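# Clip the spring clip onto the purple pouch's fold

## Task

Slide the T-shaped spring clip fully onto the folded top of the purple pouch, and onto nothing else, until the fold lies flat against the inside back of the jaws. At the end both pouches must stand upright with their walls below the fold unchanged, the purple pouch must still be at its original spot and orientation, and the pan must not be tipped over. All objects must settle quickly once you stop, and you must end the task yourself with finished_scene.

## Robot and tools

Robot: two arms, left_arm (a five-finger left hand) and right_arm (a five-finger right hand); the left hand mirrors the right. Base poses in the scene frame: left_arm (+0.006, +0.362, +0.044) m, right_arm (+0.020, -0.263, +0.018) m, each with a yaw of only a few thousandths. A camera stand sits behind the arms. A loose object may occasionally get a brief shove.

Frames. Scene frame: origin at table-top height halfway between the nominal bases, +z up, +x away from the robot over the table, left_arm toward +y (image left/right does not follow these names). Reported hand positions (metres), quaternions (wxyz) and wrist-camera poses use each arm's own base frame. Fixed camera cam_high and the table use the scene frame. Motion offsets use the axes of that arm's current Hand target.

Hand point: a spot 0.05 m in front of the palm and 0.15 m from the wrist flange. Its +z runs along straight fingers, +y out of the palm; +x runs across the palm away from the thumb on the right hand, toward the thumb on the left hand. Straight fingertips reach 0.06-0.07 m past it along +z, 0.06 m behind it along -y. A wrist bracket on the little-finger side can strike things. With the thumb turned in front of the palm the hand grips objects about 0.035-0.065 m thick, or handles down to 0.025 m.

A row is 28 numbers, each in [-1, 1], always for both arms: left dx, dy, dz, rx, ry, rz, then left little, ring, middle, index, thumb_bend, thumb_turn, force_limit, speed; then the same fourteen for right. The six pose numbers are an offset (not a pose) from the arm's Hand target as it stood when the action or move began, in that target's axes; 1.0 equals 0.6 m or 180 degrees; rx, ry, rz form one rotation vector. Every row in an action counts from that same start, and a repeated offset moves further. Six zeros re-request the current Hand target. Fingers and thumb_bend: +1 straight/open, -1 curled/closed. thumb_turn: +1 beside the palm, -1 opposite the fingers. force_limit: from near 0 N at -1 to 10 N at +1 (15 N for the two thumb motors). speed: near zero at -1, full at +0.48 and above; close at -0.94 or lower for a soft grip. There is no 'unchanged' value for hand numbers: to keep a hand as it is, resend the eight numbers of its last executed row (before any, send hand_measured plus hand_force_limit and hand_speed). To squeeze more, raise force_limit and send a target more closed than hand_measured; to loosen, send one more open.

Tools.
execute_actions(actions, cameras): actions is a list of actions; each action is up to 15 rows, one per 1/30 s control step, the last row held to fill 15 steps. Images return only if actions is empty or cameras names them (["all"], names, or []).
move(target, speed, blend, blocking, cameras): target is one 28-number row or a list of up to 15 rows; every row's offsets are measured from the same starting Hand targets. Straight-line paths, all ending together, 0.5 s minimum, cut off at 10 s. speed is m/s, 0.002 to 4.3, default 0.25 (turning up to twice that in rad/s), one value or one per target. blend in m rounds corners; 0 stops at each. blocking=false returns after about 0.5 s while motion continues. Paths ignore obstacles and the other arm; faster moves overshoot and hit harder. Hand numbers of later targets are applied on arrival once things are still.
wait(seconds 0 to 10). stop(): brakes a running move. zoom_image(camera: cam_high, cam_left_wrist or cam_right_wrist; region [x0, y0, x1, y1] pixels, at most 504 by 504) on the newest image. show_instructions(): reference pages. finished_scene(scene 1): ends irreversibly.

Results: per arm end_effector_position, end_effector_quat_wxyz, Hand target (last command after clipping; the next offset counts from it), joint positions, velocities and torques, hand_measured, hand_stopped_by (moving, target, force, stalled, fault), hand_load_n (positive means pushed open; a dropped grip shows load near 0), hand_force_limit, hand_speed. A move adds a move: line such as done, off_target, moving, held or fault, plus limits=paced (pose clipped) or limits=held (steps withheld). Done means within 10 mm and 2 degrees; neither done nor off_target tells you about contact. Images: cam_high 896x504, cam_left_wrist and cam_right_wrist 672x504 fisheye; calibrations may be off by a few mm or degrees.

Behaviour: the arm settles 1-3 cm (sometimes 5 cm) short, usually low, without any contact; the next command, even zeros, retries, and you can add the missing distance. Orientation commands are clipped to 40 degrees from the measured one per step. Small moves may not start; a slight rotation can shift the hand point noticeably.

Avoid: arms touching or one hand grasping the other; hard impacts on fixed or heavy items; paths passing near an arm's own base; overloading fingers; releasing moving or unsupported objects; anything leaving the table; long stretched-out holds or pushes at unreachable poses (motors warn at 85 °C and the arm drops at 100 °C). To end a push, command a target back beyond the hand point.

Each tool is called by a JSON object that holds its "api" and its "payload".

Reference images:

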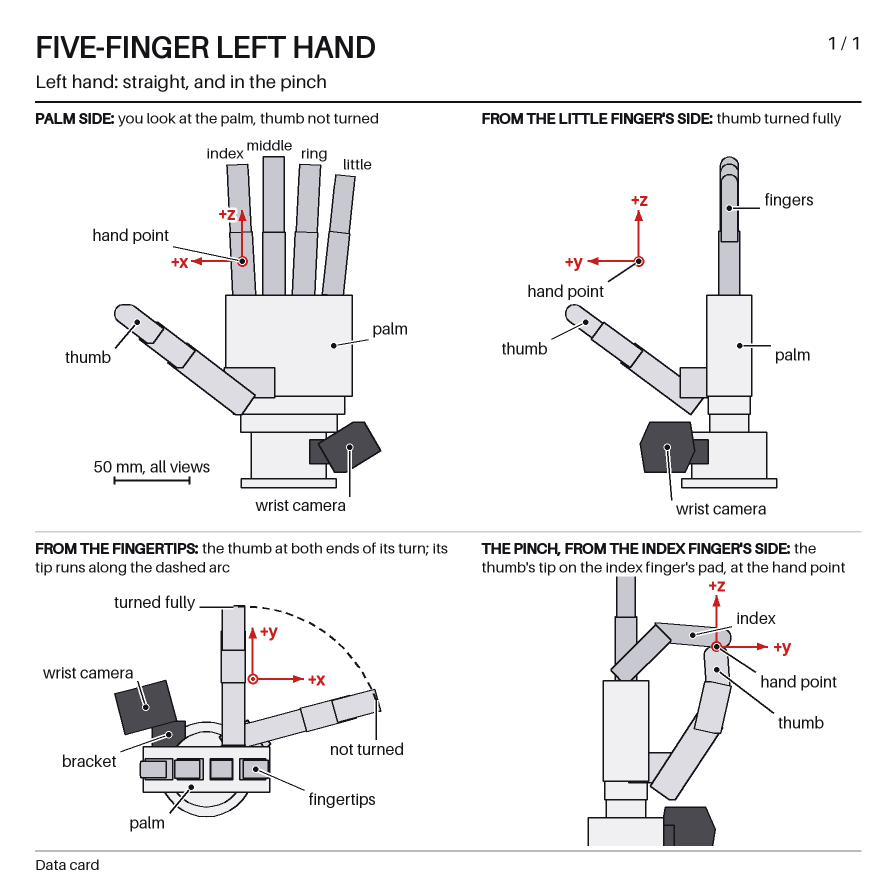

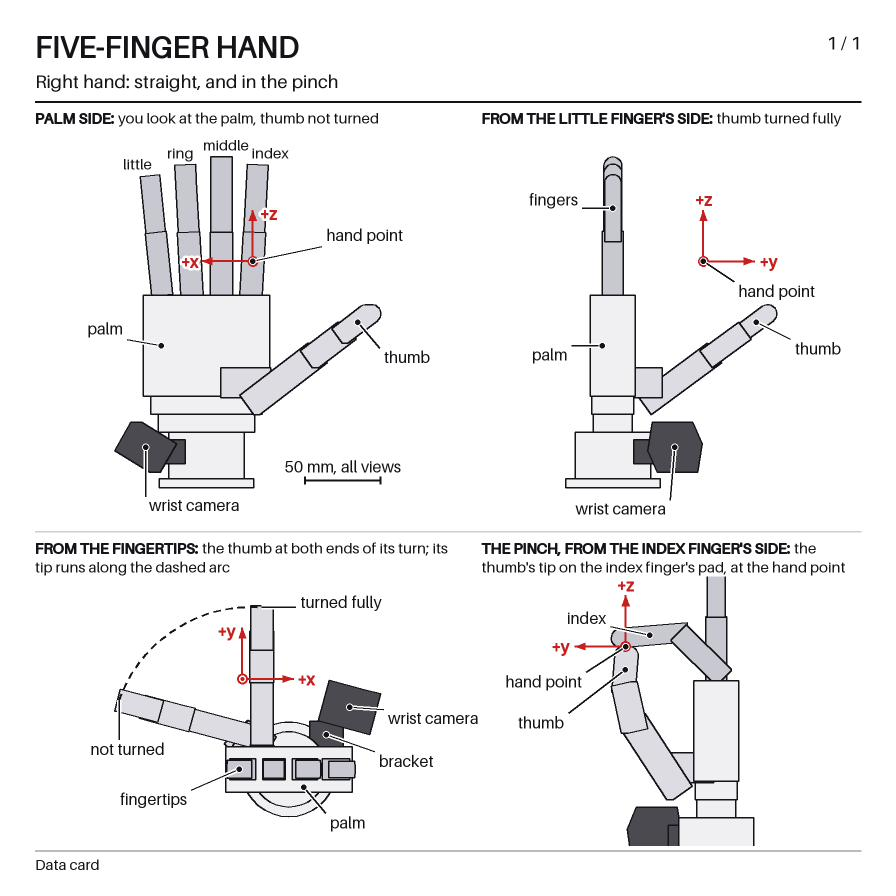

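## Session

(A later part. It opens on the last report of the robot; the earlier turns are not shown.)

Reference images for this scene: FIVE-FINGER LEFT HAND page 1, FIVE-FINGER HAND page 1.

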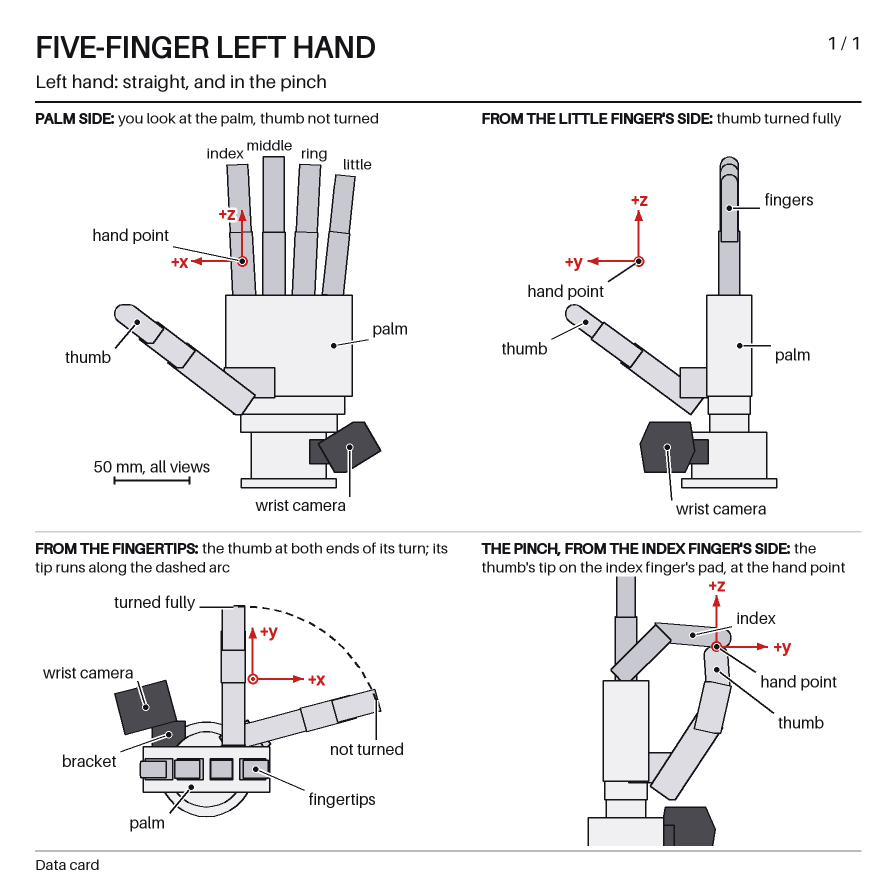

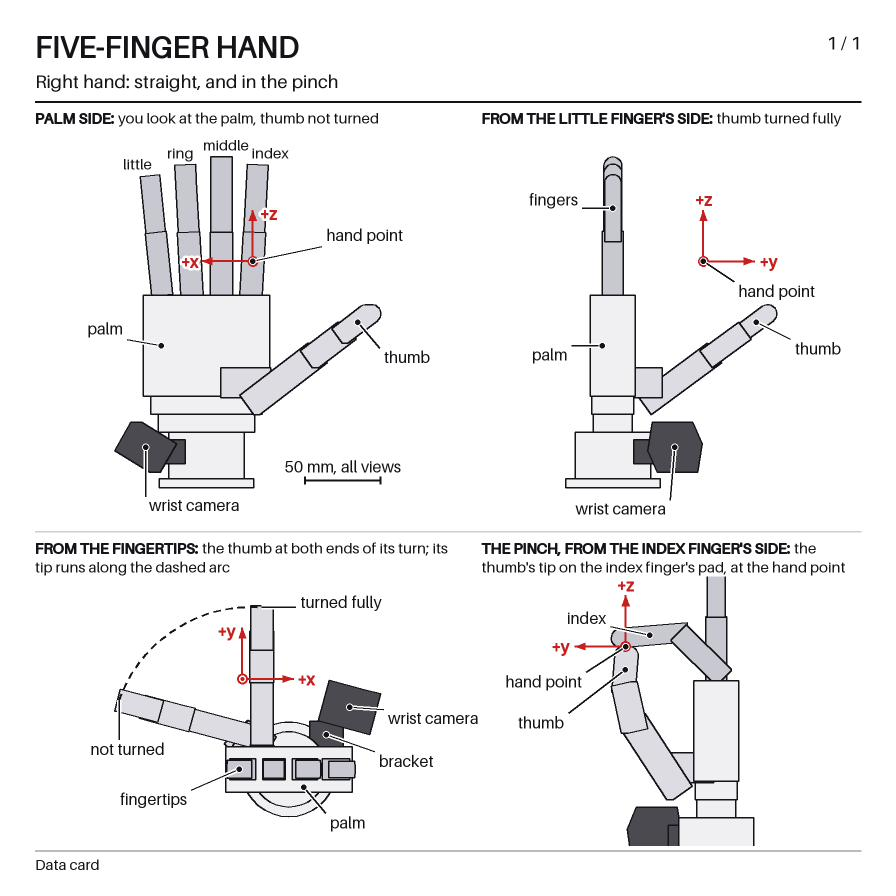

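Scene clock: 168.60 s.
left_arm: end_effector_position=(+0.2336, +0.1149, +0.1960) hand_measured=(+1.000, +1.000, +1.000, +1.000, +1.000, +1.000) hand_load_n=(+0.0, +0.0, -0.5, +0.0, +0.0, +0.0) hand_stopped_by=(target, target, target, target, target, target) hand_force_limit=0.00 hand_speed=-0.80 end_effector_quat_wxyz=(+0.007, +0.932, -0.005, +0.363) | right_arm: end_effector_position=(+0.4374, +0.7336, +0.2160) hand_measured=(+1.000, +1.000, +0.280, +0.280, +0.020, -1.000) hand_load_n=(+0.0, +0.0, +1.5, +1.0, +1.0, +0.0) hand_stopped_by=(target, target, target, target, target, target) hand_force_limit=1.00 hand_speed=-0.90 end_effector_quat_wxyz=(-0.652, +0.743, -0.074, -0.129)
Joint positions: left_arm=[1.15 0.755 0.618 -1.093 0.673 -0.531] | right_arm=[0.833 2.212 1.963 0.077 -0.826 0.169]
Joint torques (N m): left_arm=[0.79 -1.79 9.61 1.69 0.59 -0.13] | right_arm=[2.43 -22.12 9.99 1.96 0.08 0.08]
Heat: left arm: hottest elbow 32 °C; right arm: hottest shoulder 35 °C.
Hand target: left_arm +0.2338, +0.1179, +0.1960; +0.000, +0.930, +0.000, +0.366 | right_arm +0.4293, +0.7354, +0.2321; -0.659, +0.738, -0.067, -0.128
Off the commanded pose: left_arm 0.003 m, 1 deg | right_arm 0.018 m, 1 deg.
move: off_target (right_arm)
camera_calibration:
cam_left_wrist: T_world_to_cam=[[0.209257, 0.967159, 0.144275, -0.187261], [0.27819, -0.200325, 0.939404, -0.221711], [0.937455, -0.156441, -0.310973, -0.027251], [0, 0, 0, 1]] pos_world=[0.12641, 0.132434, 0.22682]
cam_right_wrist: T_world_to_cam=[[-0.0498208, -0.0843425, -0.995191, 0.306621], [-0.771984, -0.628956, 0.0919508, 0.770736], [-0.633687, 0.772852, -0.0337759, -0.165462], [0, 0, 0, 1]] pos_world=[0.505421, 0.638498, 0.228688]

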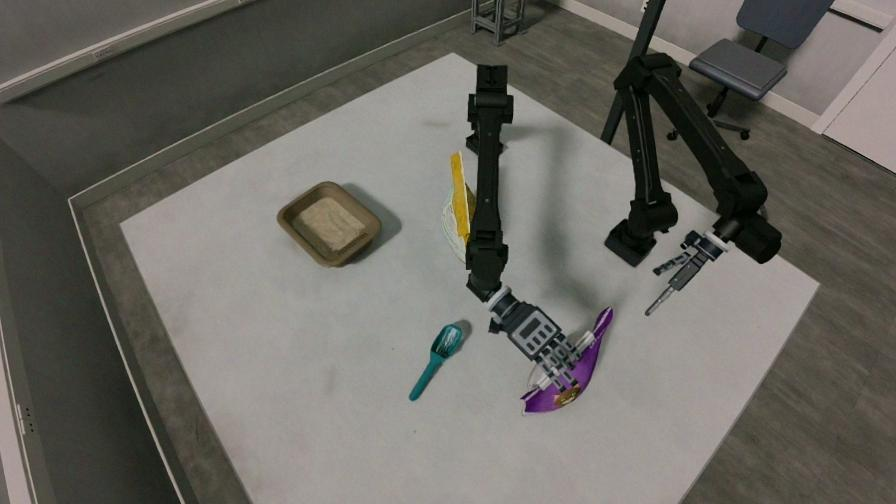

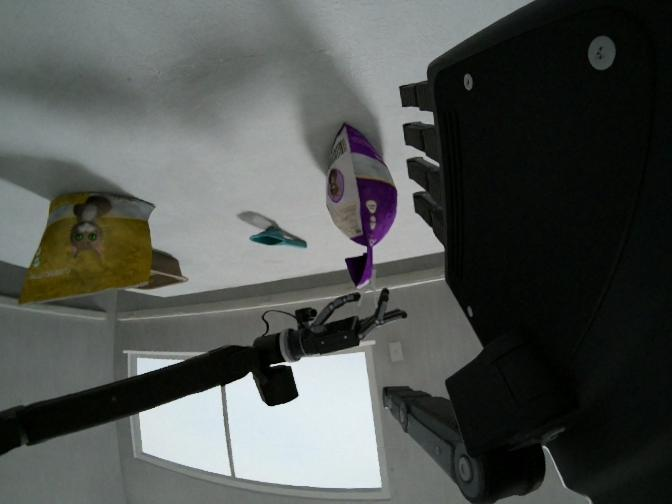

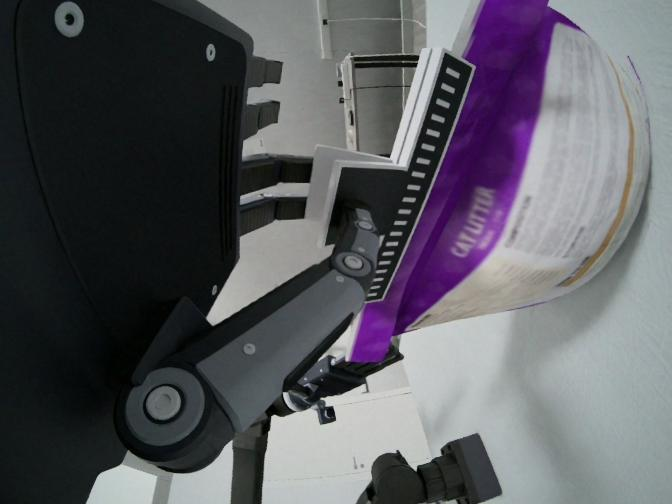

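{"api": "zoom_image", "payload": {"camera": "cam_left_wrist", "region": [350, 255, 384, 300]}}

{"api": "zoom_image", "payload": {"camera": "cam_right_wrist", "region": [400, 0, 560, 160]}}

{"api": "zoom_image", "payload": {"camera": "cam_high", "region": [500, 290, 630, 420]}}

Scaled by 11.200 from the camera's 672x504 image, which has a finer 960x720 frame.

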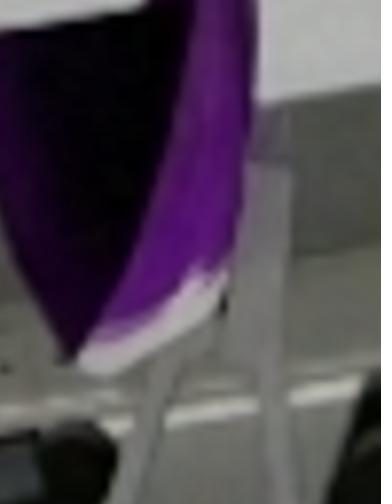

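Scaled by 3.150 from the camera's 672x504 image, which has a finer 960x720 frame.

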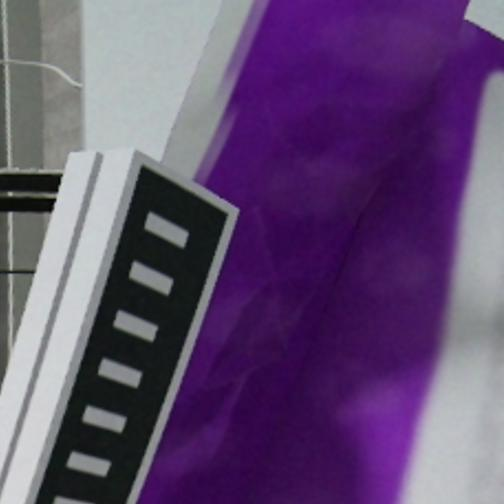

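Scaled by 3.877 from the camera's 896x504 image, which has a finer 1280x720 frame.

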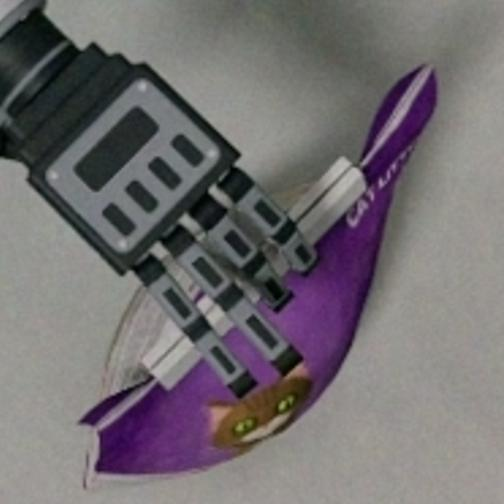

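{"api": "zoom_image", "payload": {"camera": "cam_right_wrist", "region": [330, 260, 420, 370]}}

{"api": "zoom_image", "payload": {"camera": "cam_right_wrist", "region": [410, 20, 500, 110]}}

Scaled by 4.582 from the camera's 672x504 image, which has a finer 960x720 frame.

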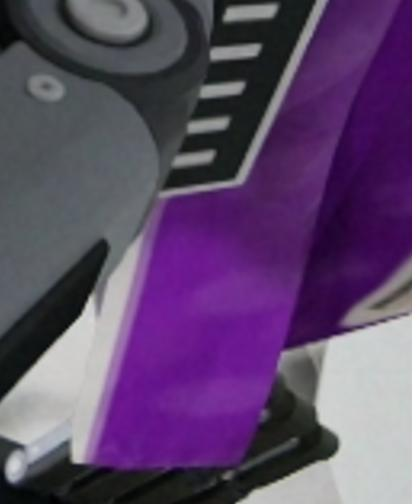

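Scaled by 5.600 from the camera's 672x504 image, which has a finer 960x720 frame.

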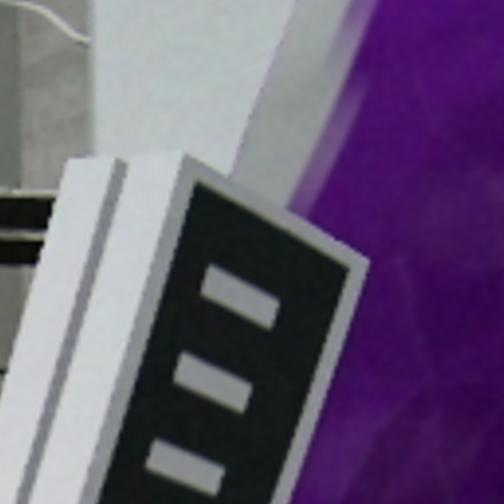

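{"api": "move", "payload": {"target": [[0,0,0,0,0,0,1,1,1,1,1,1,0,-0.8,0,0,0,0,0,0,1,1,0.28,0.28,-0.135,-1,1,-0.8],[0,0,0,0,0,0,1,1,1,1,1,1,0,-0.8,0,0,0,0,0,0,1,1,0.08,0.08,-0.135,-1,1,-0.8]], "speed": 0.05, "cameras": ["all"]}}

{"api": "zoom_image", "payload": {"camera": "cam_left_wrist", "region": [340, 240, 390, 310]}}

{"api": "zoom_image", "payload": {"camera": "cam_right_wrist", "region": [410, 20, 500, 110]}}

{"api": "zoom_image", "payload": {"camera": "cam_right_wrist", "region": [330, 260, 420, 370]}}

{"api": "zoom_image", "payload": {"camera": "cam_high", "region": [525, 355, 565, 395]}}

Scene clock: 176.23 s.
left_arm: end_effector_position=(+0.2336, +0.1149, +0.1960) hand_measured=(+1.000, +1.000, +1.000, +1.000, +1.000, +1.000) hand_load_n=(+0.0, +0.0, +0.0, +0.0, +0.0, +0.0) hand_stopped_by=(target, target, target, target, target, target) hand_force_limit=0.00 hand_speed=-0.80 end_effector_quat_wxyz=(+0.007, +0.932, -0.005, +0.363) | right_arm: end_effector_position=(+0.4371, +0.7332, +0.2143) hand_measured=(+1.000, +1.000, +0.120, +0.104, -0.106, -1.000) hand_load_n=(+0.0, +0.0, +8.5, +12.0, +22.5, +0.5) hand_stopped_by=(target, target, force, force, force, target) hand_force_limit=1.00 hand_speed=-0.80 end_effector_quat_wxyz=(-0.652, +0.743, -0.075, -0.130)
Joint positions: left_arm=[1.15 0.755 0.618 -1.093 0.673 -0.531] | right_arm=[0.833 2.212 1.959 0.079 -0.826 0.17]
Joint torques (N m): left_arm=[1.03 -1.85 9.57 1.7 0.57 -0.13] | right_arm=[2.37 -22.18 10.26 1.89 0.06 0.07]
Heat: left arm: hottest elbow 32 °C; right arm: hottest shoulder 36 °C.
Hand target: left_arm +0.2338, +0.1179, +0.1960; +0.000, +0.930, +0.000, +0.366 | right_arm +0.4293, +0.7354, +0.2319; -0.659, +0.738, -0.067, -0.128
Off the commanded pose: left_arm 0.003 m, 1 deg | right_arm 0.019 m, 1 deg.
move: off_target (right_arm); target 2's new numbers were sent with right_arm's hand 0.020 m and 1 deg from that target
camera_calibration:
cam_left_wrist: T_world_to_cam=[[0.209257, 0.967159, 0.144275, -0.187261], [0.27819, -0.200325, 0.939404, -0.221711], [0.937455, -0.156441, -0.310973, -0.027251], [0, 0, 0, 1]] pos_world=[0.12641, 0.132434, 0.22682]
cam_right_wrist: T_world_to_cam=[[-0.051804, -0.0858876, -0.994957, 0.306819], [-0.772096, -0.628448, 0.0944499, 0.769578], [-0.633391, 0.773095, -0.0337574, -0.16571], [0, 0, 0, 1]] pos_world=[0.505123, 0.638101, 0.226992]

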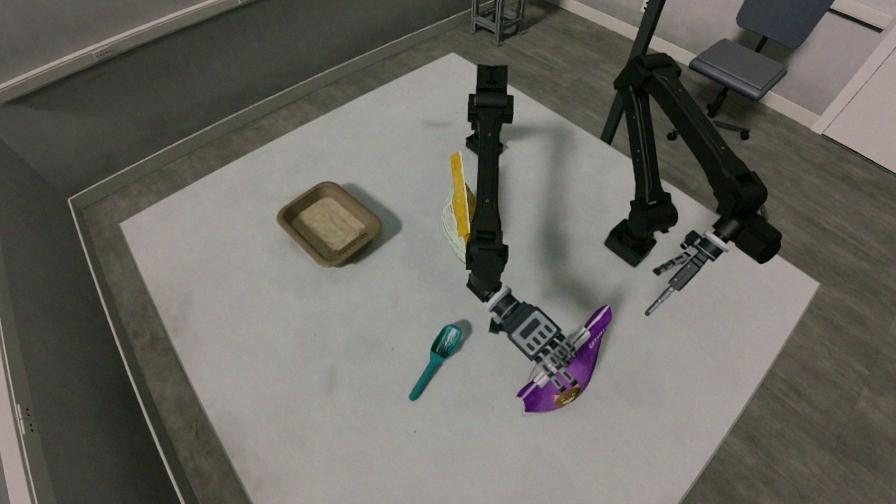

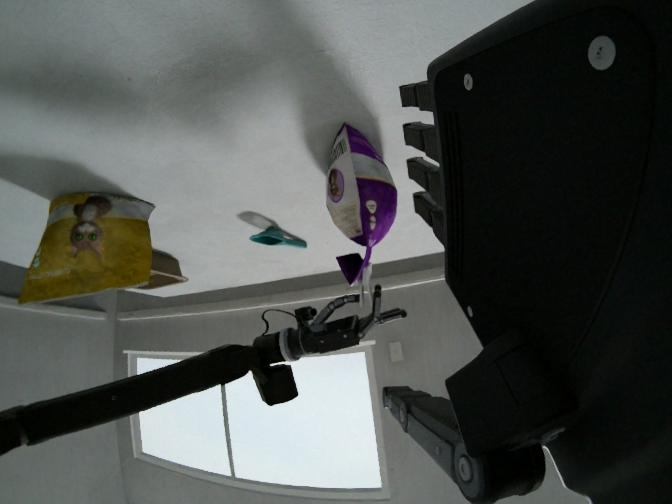

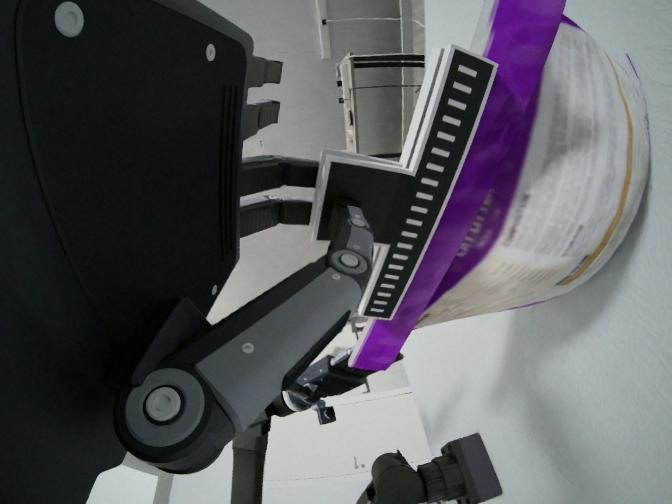

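Scaled by 7.200 from the camera's 672x504 image, which has a finer 960x720 frame.

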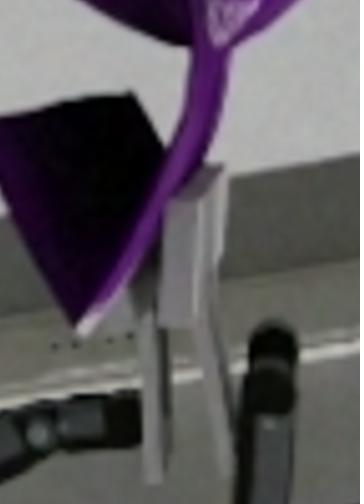

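Scaled by 5.600 from the camera's 672x504 image, which has a finer 960x720 frame.

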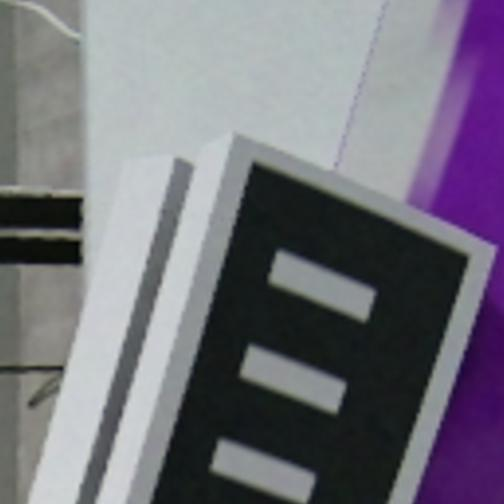

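Scaled by 4.582 from the camera's 672x504 image, which has a finer 960x720 frame.

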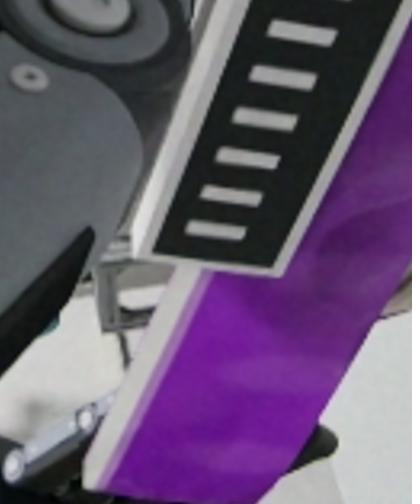

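Scaled by 12.600 from the camera's 896x504 image, which has a finer 1280x720 frame.

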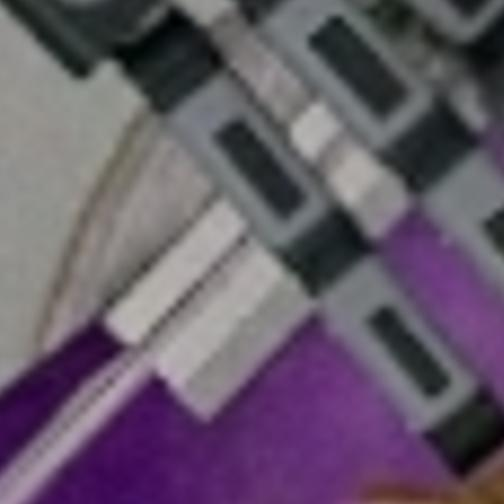

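{"api": "move", "payload": {"target": [0,0,0,0,0,0,1,1,1,1,1,1,0,-0.8,0.0003,0.0102,0.0013,0,-0.0018,0.0138,1,1,0.08,0.08,-0.135,-1,1,-0.8], "speed": 0.05, "cameras": ["all"]}}

{"api": "zoom_image", "payload": {"camera": "cam_left_wrist", "region": [340, 240, 390, 310]}}

{"api": "zoom_image", "payload": {"camera": "cam_right_wrist", "region": [410, 20, 500, 110]}}

{"api": "zoom_image", "payload": {"camera": "cam_right_wrist", "region": [330, 260, 420, 370]}}

{"api": "zoom_image", "payload": {"camera": "cam_high", "region": [500, 290, 630, 420]}}

Scene clock: 177.70 s.
left_arm: end_effector_position=(+0.2336, +0.1149, +0.1960) hand_measured=(+1.000, +1.000, +1.000, +1.000, +1.000, +1.000) hand_load_n=(+0.0, +0.0, +0.0, +0.0, +0.0, +0.0) hand_stopped_by=(target, target, target, target, target, target) hand_force_limit=0.00 hand_speed=-0.80 end_effector_quat_wxyz=(+0.007, +0.932, -0.005, +0.363) | right_arm: end_effector_position=(+0.4358, +0.7336, +0.2162) hand_measured=(+1.000, +1.000, +0.120, +0.104, -0.106, -1.000) hand_load_n=(+0.0, +0.0, +8.0, +11.5, +22.0, -0.5) hand_stopped_by=(target, target, force, force, force, target) hand_force_limit=1.00 hand_speed=-0.80 end_effector_quat_wxyz=(-0.652, +0.740, -0.085, -0.139)
Joint positions: left_arm=[1.15 0.755 0.618 -1.093 0.673 -0.531] | right_arm=[0.833 2.212 1.956 0.092 -0.826 0.203]
Joint torques (N m): left_arm=[1.03 -2.02 9.58 1.66 0.61 -0.13] | right_arm=[2.32 -21.42 10.17 1.99 -0.17 0.18]
Heat: left arm: hottest elbow 32 °C; right arm: hottest shoulder 36 °C.
Hand target: left_arm +0.2338, +0.1179, +0.1960; +0.000, +0.930, +0.000, +0.366 | right_arm +0.4277, +0.7354, +0.2260; -0.656, +0.736, -0.081, -0.145
Off the commanded pose: left_arm 0.003 m, 1 deg | right_arm 0.013 m, 1 deg.
move: off_target (right_arm)
camera_calibration:
cam_left_wrist: T_world_to_cam=[[0.209257, 0.967159, 0.144275, -0.187261], [0.27819, -0.200325, 0.939404, -0.221711], [0.937455, -0.156441, -0.310973, -0.027251], [0, 0, 0, 1]] pos_world=[0.12641, 0.132434, 0.22682]
cam_right_wrist: T_world_to_cam=[[-0.0787693, -0.0817788, -0.993533, 0.3171], [-0.771716, -0.625901, 0.112702, 0.76266], [-0.63107, 0.775603, -0.0138082, -0.173948], [0, 0, 0, 1]] pos_world=[0.503761, 0.638196, 0.226694]

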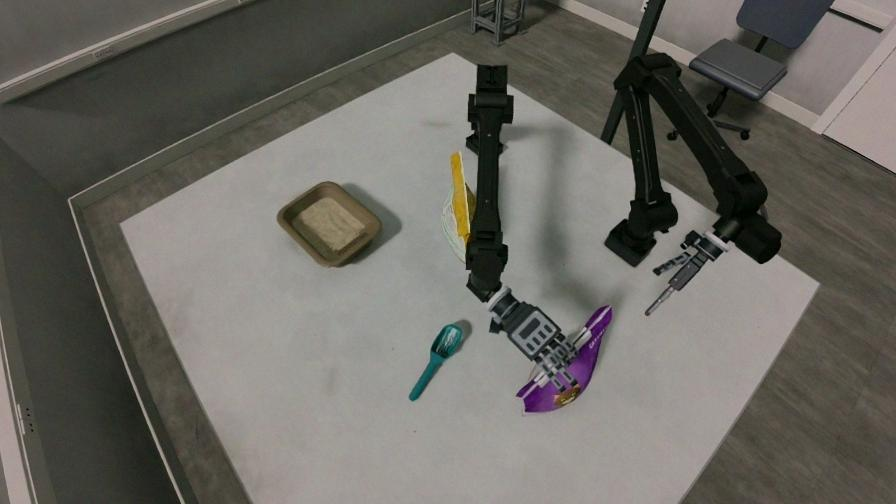

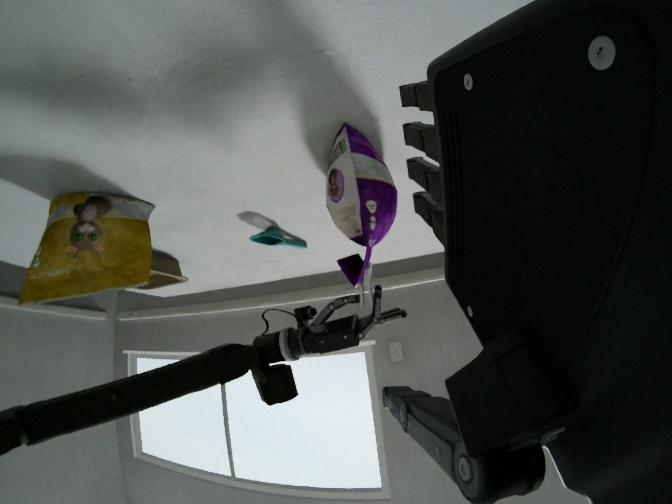

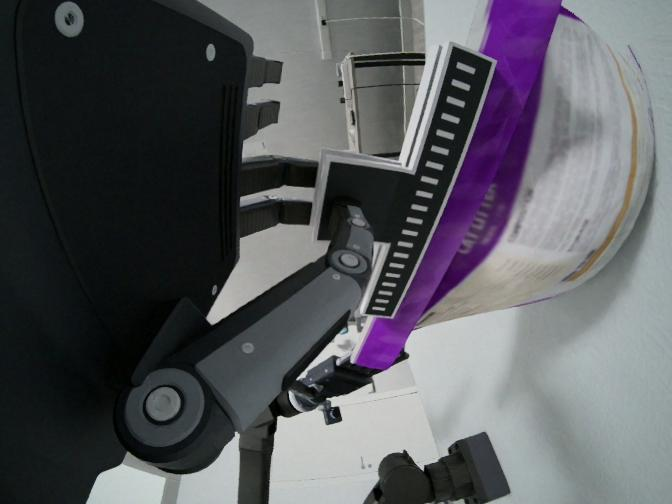

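Scaled by 7.200 from the camera's 672x504 image, which has a finer 960x720 frame.

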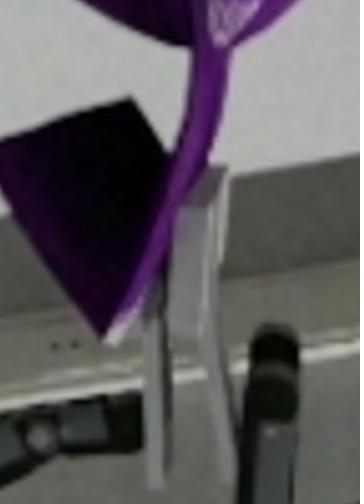

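Scaled by 5.600 from the camera's 672x504 image, which has a finer 960x720 frame.

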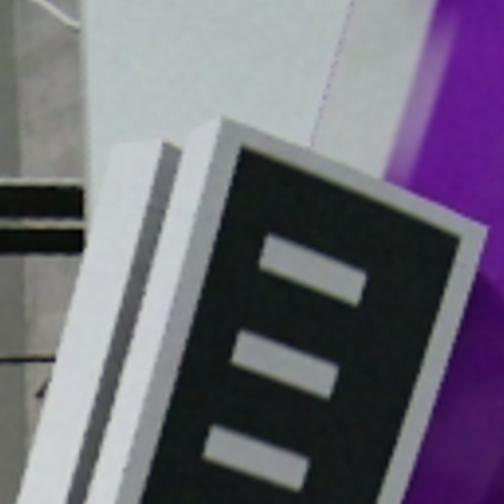

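Scaled by 4.582 from the camera's 672x504 image, which has a finer 960x720 frame.

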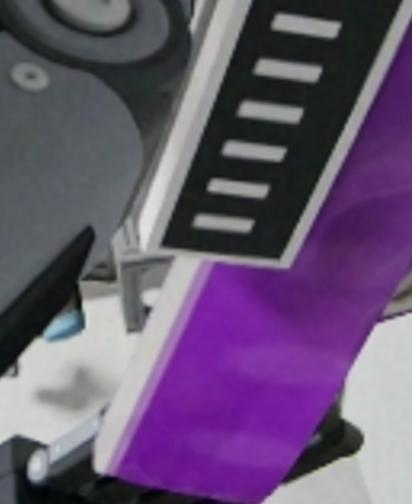

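Scaled by 3.877 from the camera's 896x504 image, which has a finer 1280x720 frame.

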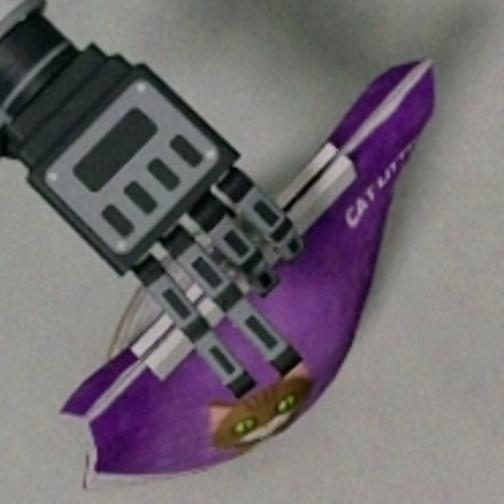

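{"api": "zoom_image", "payload": {"camera": "cam_left_wrist", "region": [350, 260, 378, 300]}}

{"api": "zoom_image", "payload": {"camera": "cam_high", "region": [530, 360, 560, 390]}}

{"api": "zoom_image", "payload": {"camera": "cam_high", "region": [565, 315, 600, 350]}}

Scaled by 12.600 from the camera's 672x504 image, which has a finer 960x720 frame.

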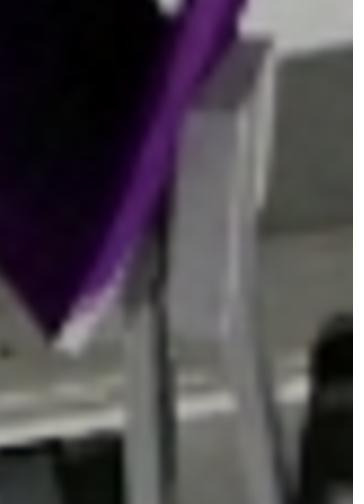

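Scaled by 16.800 from the camera's 896x504 image, which has a finer 1280x720 frame.

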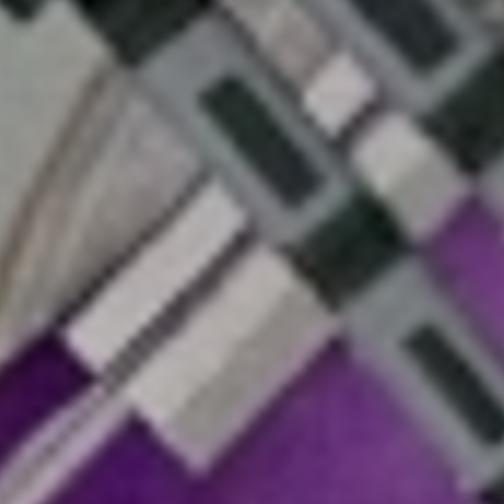

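Scaled by 14.400 from the camera's 896x504 image, which has a finer 1280x720 frame.

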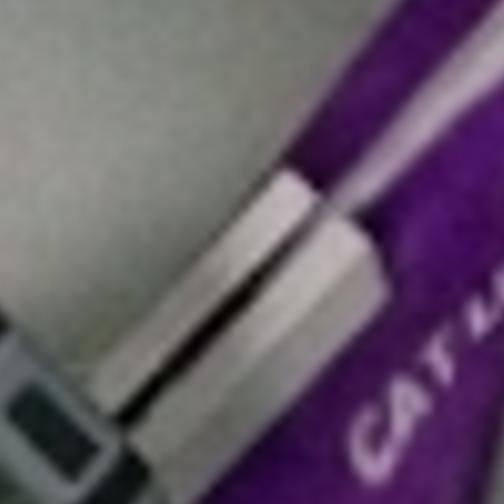

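{"api": "move", "payload": {"target": [0,0,0,0,0,0,1,1,1,1,1,1,0,-0.8,0.0018,0.0308,0.0037,0,0.0011,-0.0083,1,1,0.08,0.08,-0.135,-1,1,-0.8], "speed": 0.05, "cameras": ["all"]}}

{"api": "zoom_image", "payload": {"camera": "cam_left_wrist", "region": [330, 230, 390, 320]}}

{"api": "zoom_image", "payload": {"camera": "cam_right_wrist", "region": [330, 0, 600, 370]}}

{"api": "zoom_image", "payload": {"camera": "cam_high", "region": [500, 290, 630, 420]}}

Scene clock: 183.23 s.
left_arm: end_effector_position=(+0.2336, +0.1149, +0.1960) hand_measured=(+1.000, +1.000, +1.000, +1.000, +1.000, +1.000) hand_load_n=(+0.5, +0.0, +0.0, +0.0, +0.0, +0.0) hand_stopped_by=(target, target, target, target, target, target) hand_force_limit=0.00 hand_speed=-0.80 end_effector_quat_wxyz=(+0.007, +0.932, -0.005, +0.363) | right_arm: end_effector_position=(+0.4349, +0.7322, +0.2109) hand_measured=(+1.000, +1.000, +0.120, +0.104, -0.106, -1.000) hand_load_n=(+0.0, +0.0, +8.5, +12.5, +21.0, +0.0) hand_stopped_by=(target, target, force, force, force, target) hand_force_limit=1.00 hand_speed=-0.80 end_effector_quat_wxyz=(-0.660, +0.735, -0.080, -0.132)
Joint positions: left_arm=[1.15 0.755 0.618 -1.093 0.673 -0.531] | right_arm=[0.833 2.207 1.922 0.146 -0.823 0.204]
Joint torques (N m): left_arm=[0.97 -1.96 9.58 1.7 0.59 -0.12] | right_arm=[2.84 -21.07 9.02 1.7 0.1 -0.09]
Heat: left arm: hottest elbow 32 °C; right arm: hottest shoulder 37 °C.
Hand target: left_arm +0.2338, +0.1179, +0.1960; +0.000, +0.930, +0.000, +0.366 | right_arm +0.4228, +0.7354, +0.2081; -0.658, +0.737, -0.073, -0.135
Off the commanded pose: left_arm 0.003 m, 1 deg | right_arm 0.013 m, 1 deg.
move: off_target (right_arm)
camera_calibration:
cam_left_wrist: T_world_to_cam=[[0.209257, 0.967159, 0.144275, -0.187261], [0.27819, -0.200325, 0.939404, -0.221711], [0.937455, -0.156441, -0.310973, -0.027251], [0, 0, 0, 1]] pos_world=[0.12641, 0.132434, 0.22682]
cam_right_wrist: T_world_to_cam=[[-0.0622295, -0.0633553, -0.996049, 0.291464], [-0.775296, -0.625407, 0.0882177, 0.768044], [-0.628525, 0.777723, -0.0102004, -0.176877], [0, 0, 0, 1]] pos_world=[0.502427, 0.636367, 0.220753]

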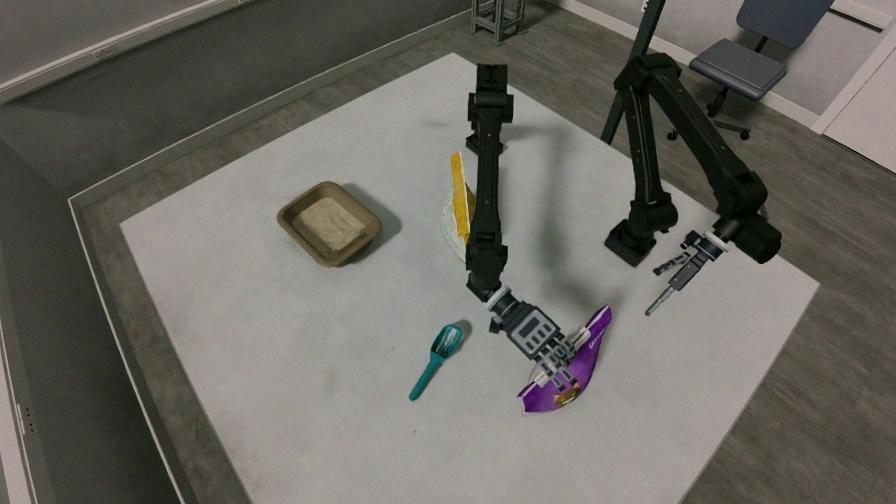

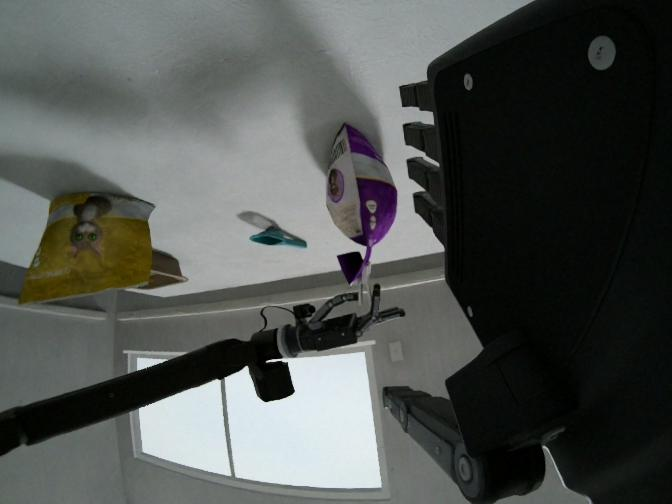

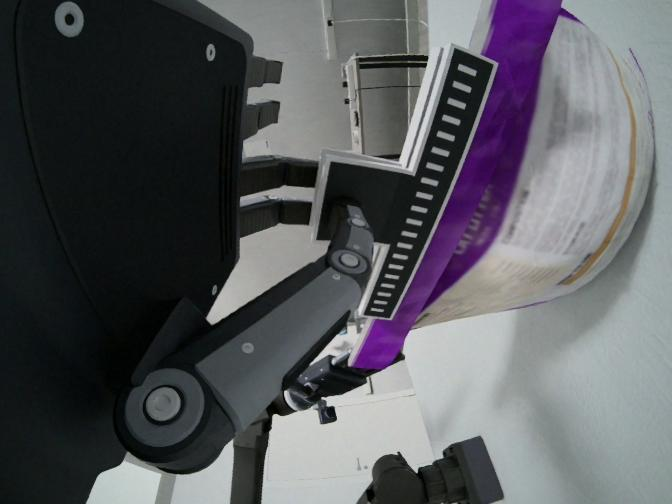

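Scaled by 5.600 from the camera's 672x504 image, which has a finer 960x720 frame.

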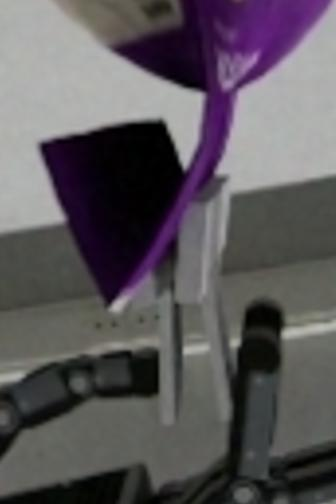

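Scaled by 1.362 from the camera's 672x504 image, which has a finer 960x720 frame.

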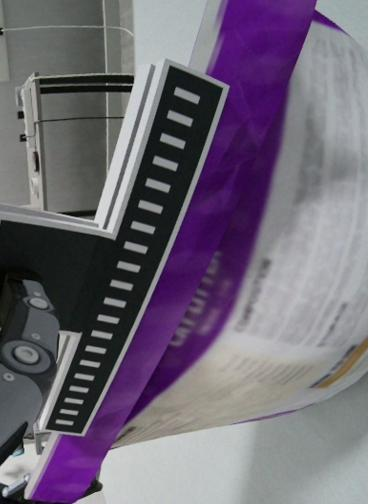

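Scaled by 3.877 from the camera's 896x504 image, which has a finer 1280x720 frame.

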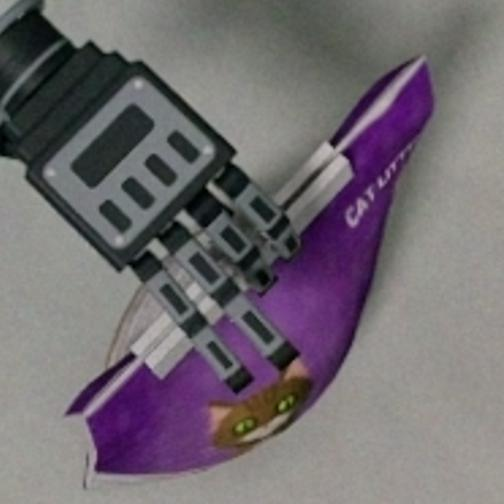

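{"api": "zoom_image", "payload": {"camera": "cam_right_wrist", "region": [420, 20, 510, 110]}}

{"api": "zoom_image", "payload": {"camera": "cam_right_wrist", "region": [330, 270, 420, 370]}}

{"api": "zoom_image", "payload": {"camera": "cam_left_wrist", "region": [345, 255, 375, 300]}}

Scaled by 5.600 from the camera's 672x504 image, which has a finer 960x720 frame.

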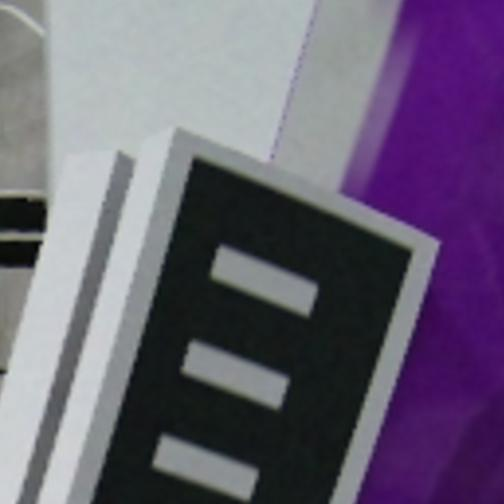

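Scaled by 5.040 from the camera's 672x504 image, which has a finer 960x720 frame.

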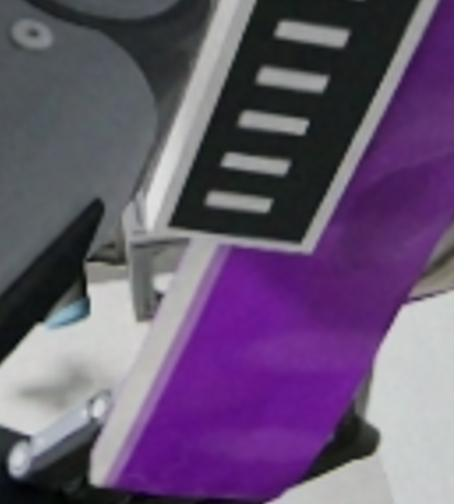

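Scaled by 11.200 from the camera's 672x504 image, which has a finer 960x720 frame.

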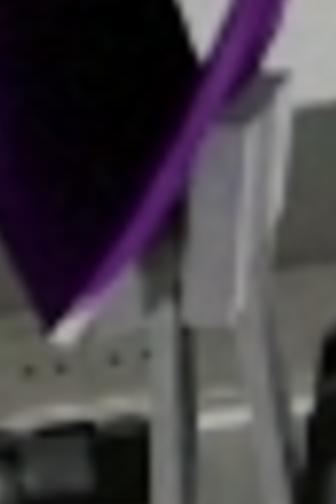

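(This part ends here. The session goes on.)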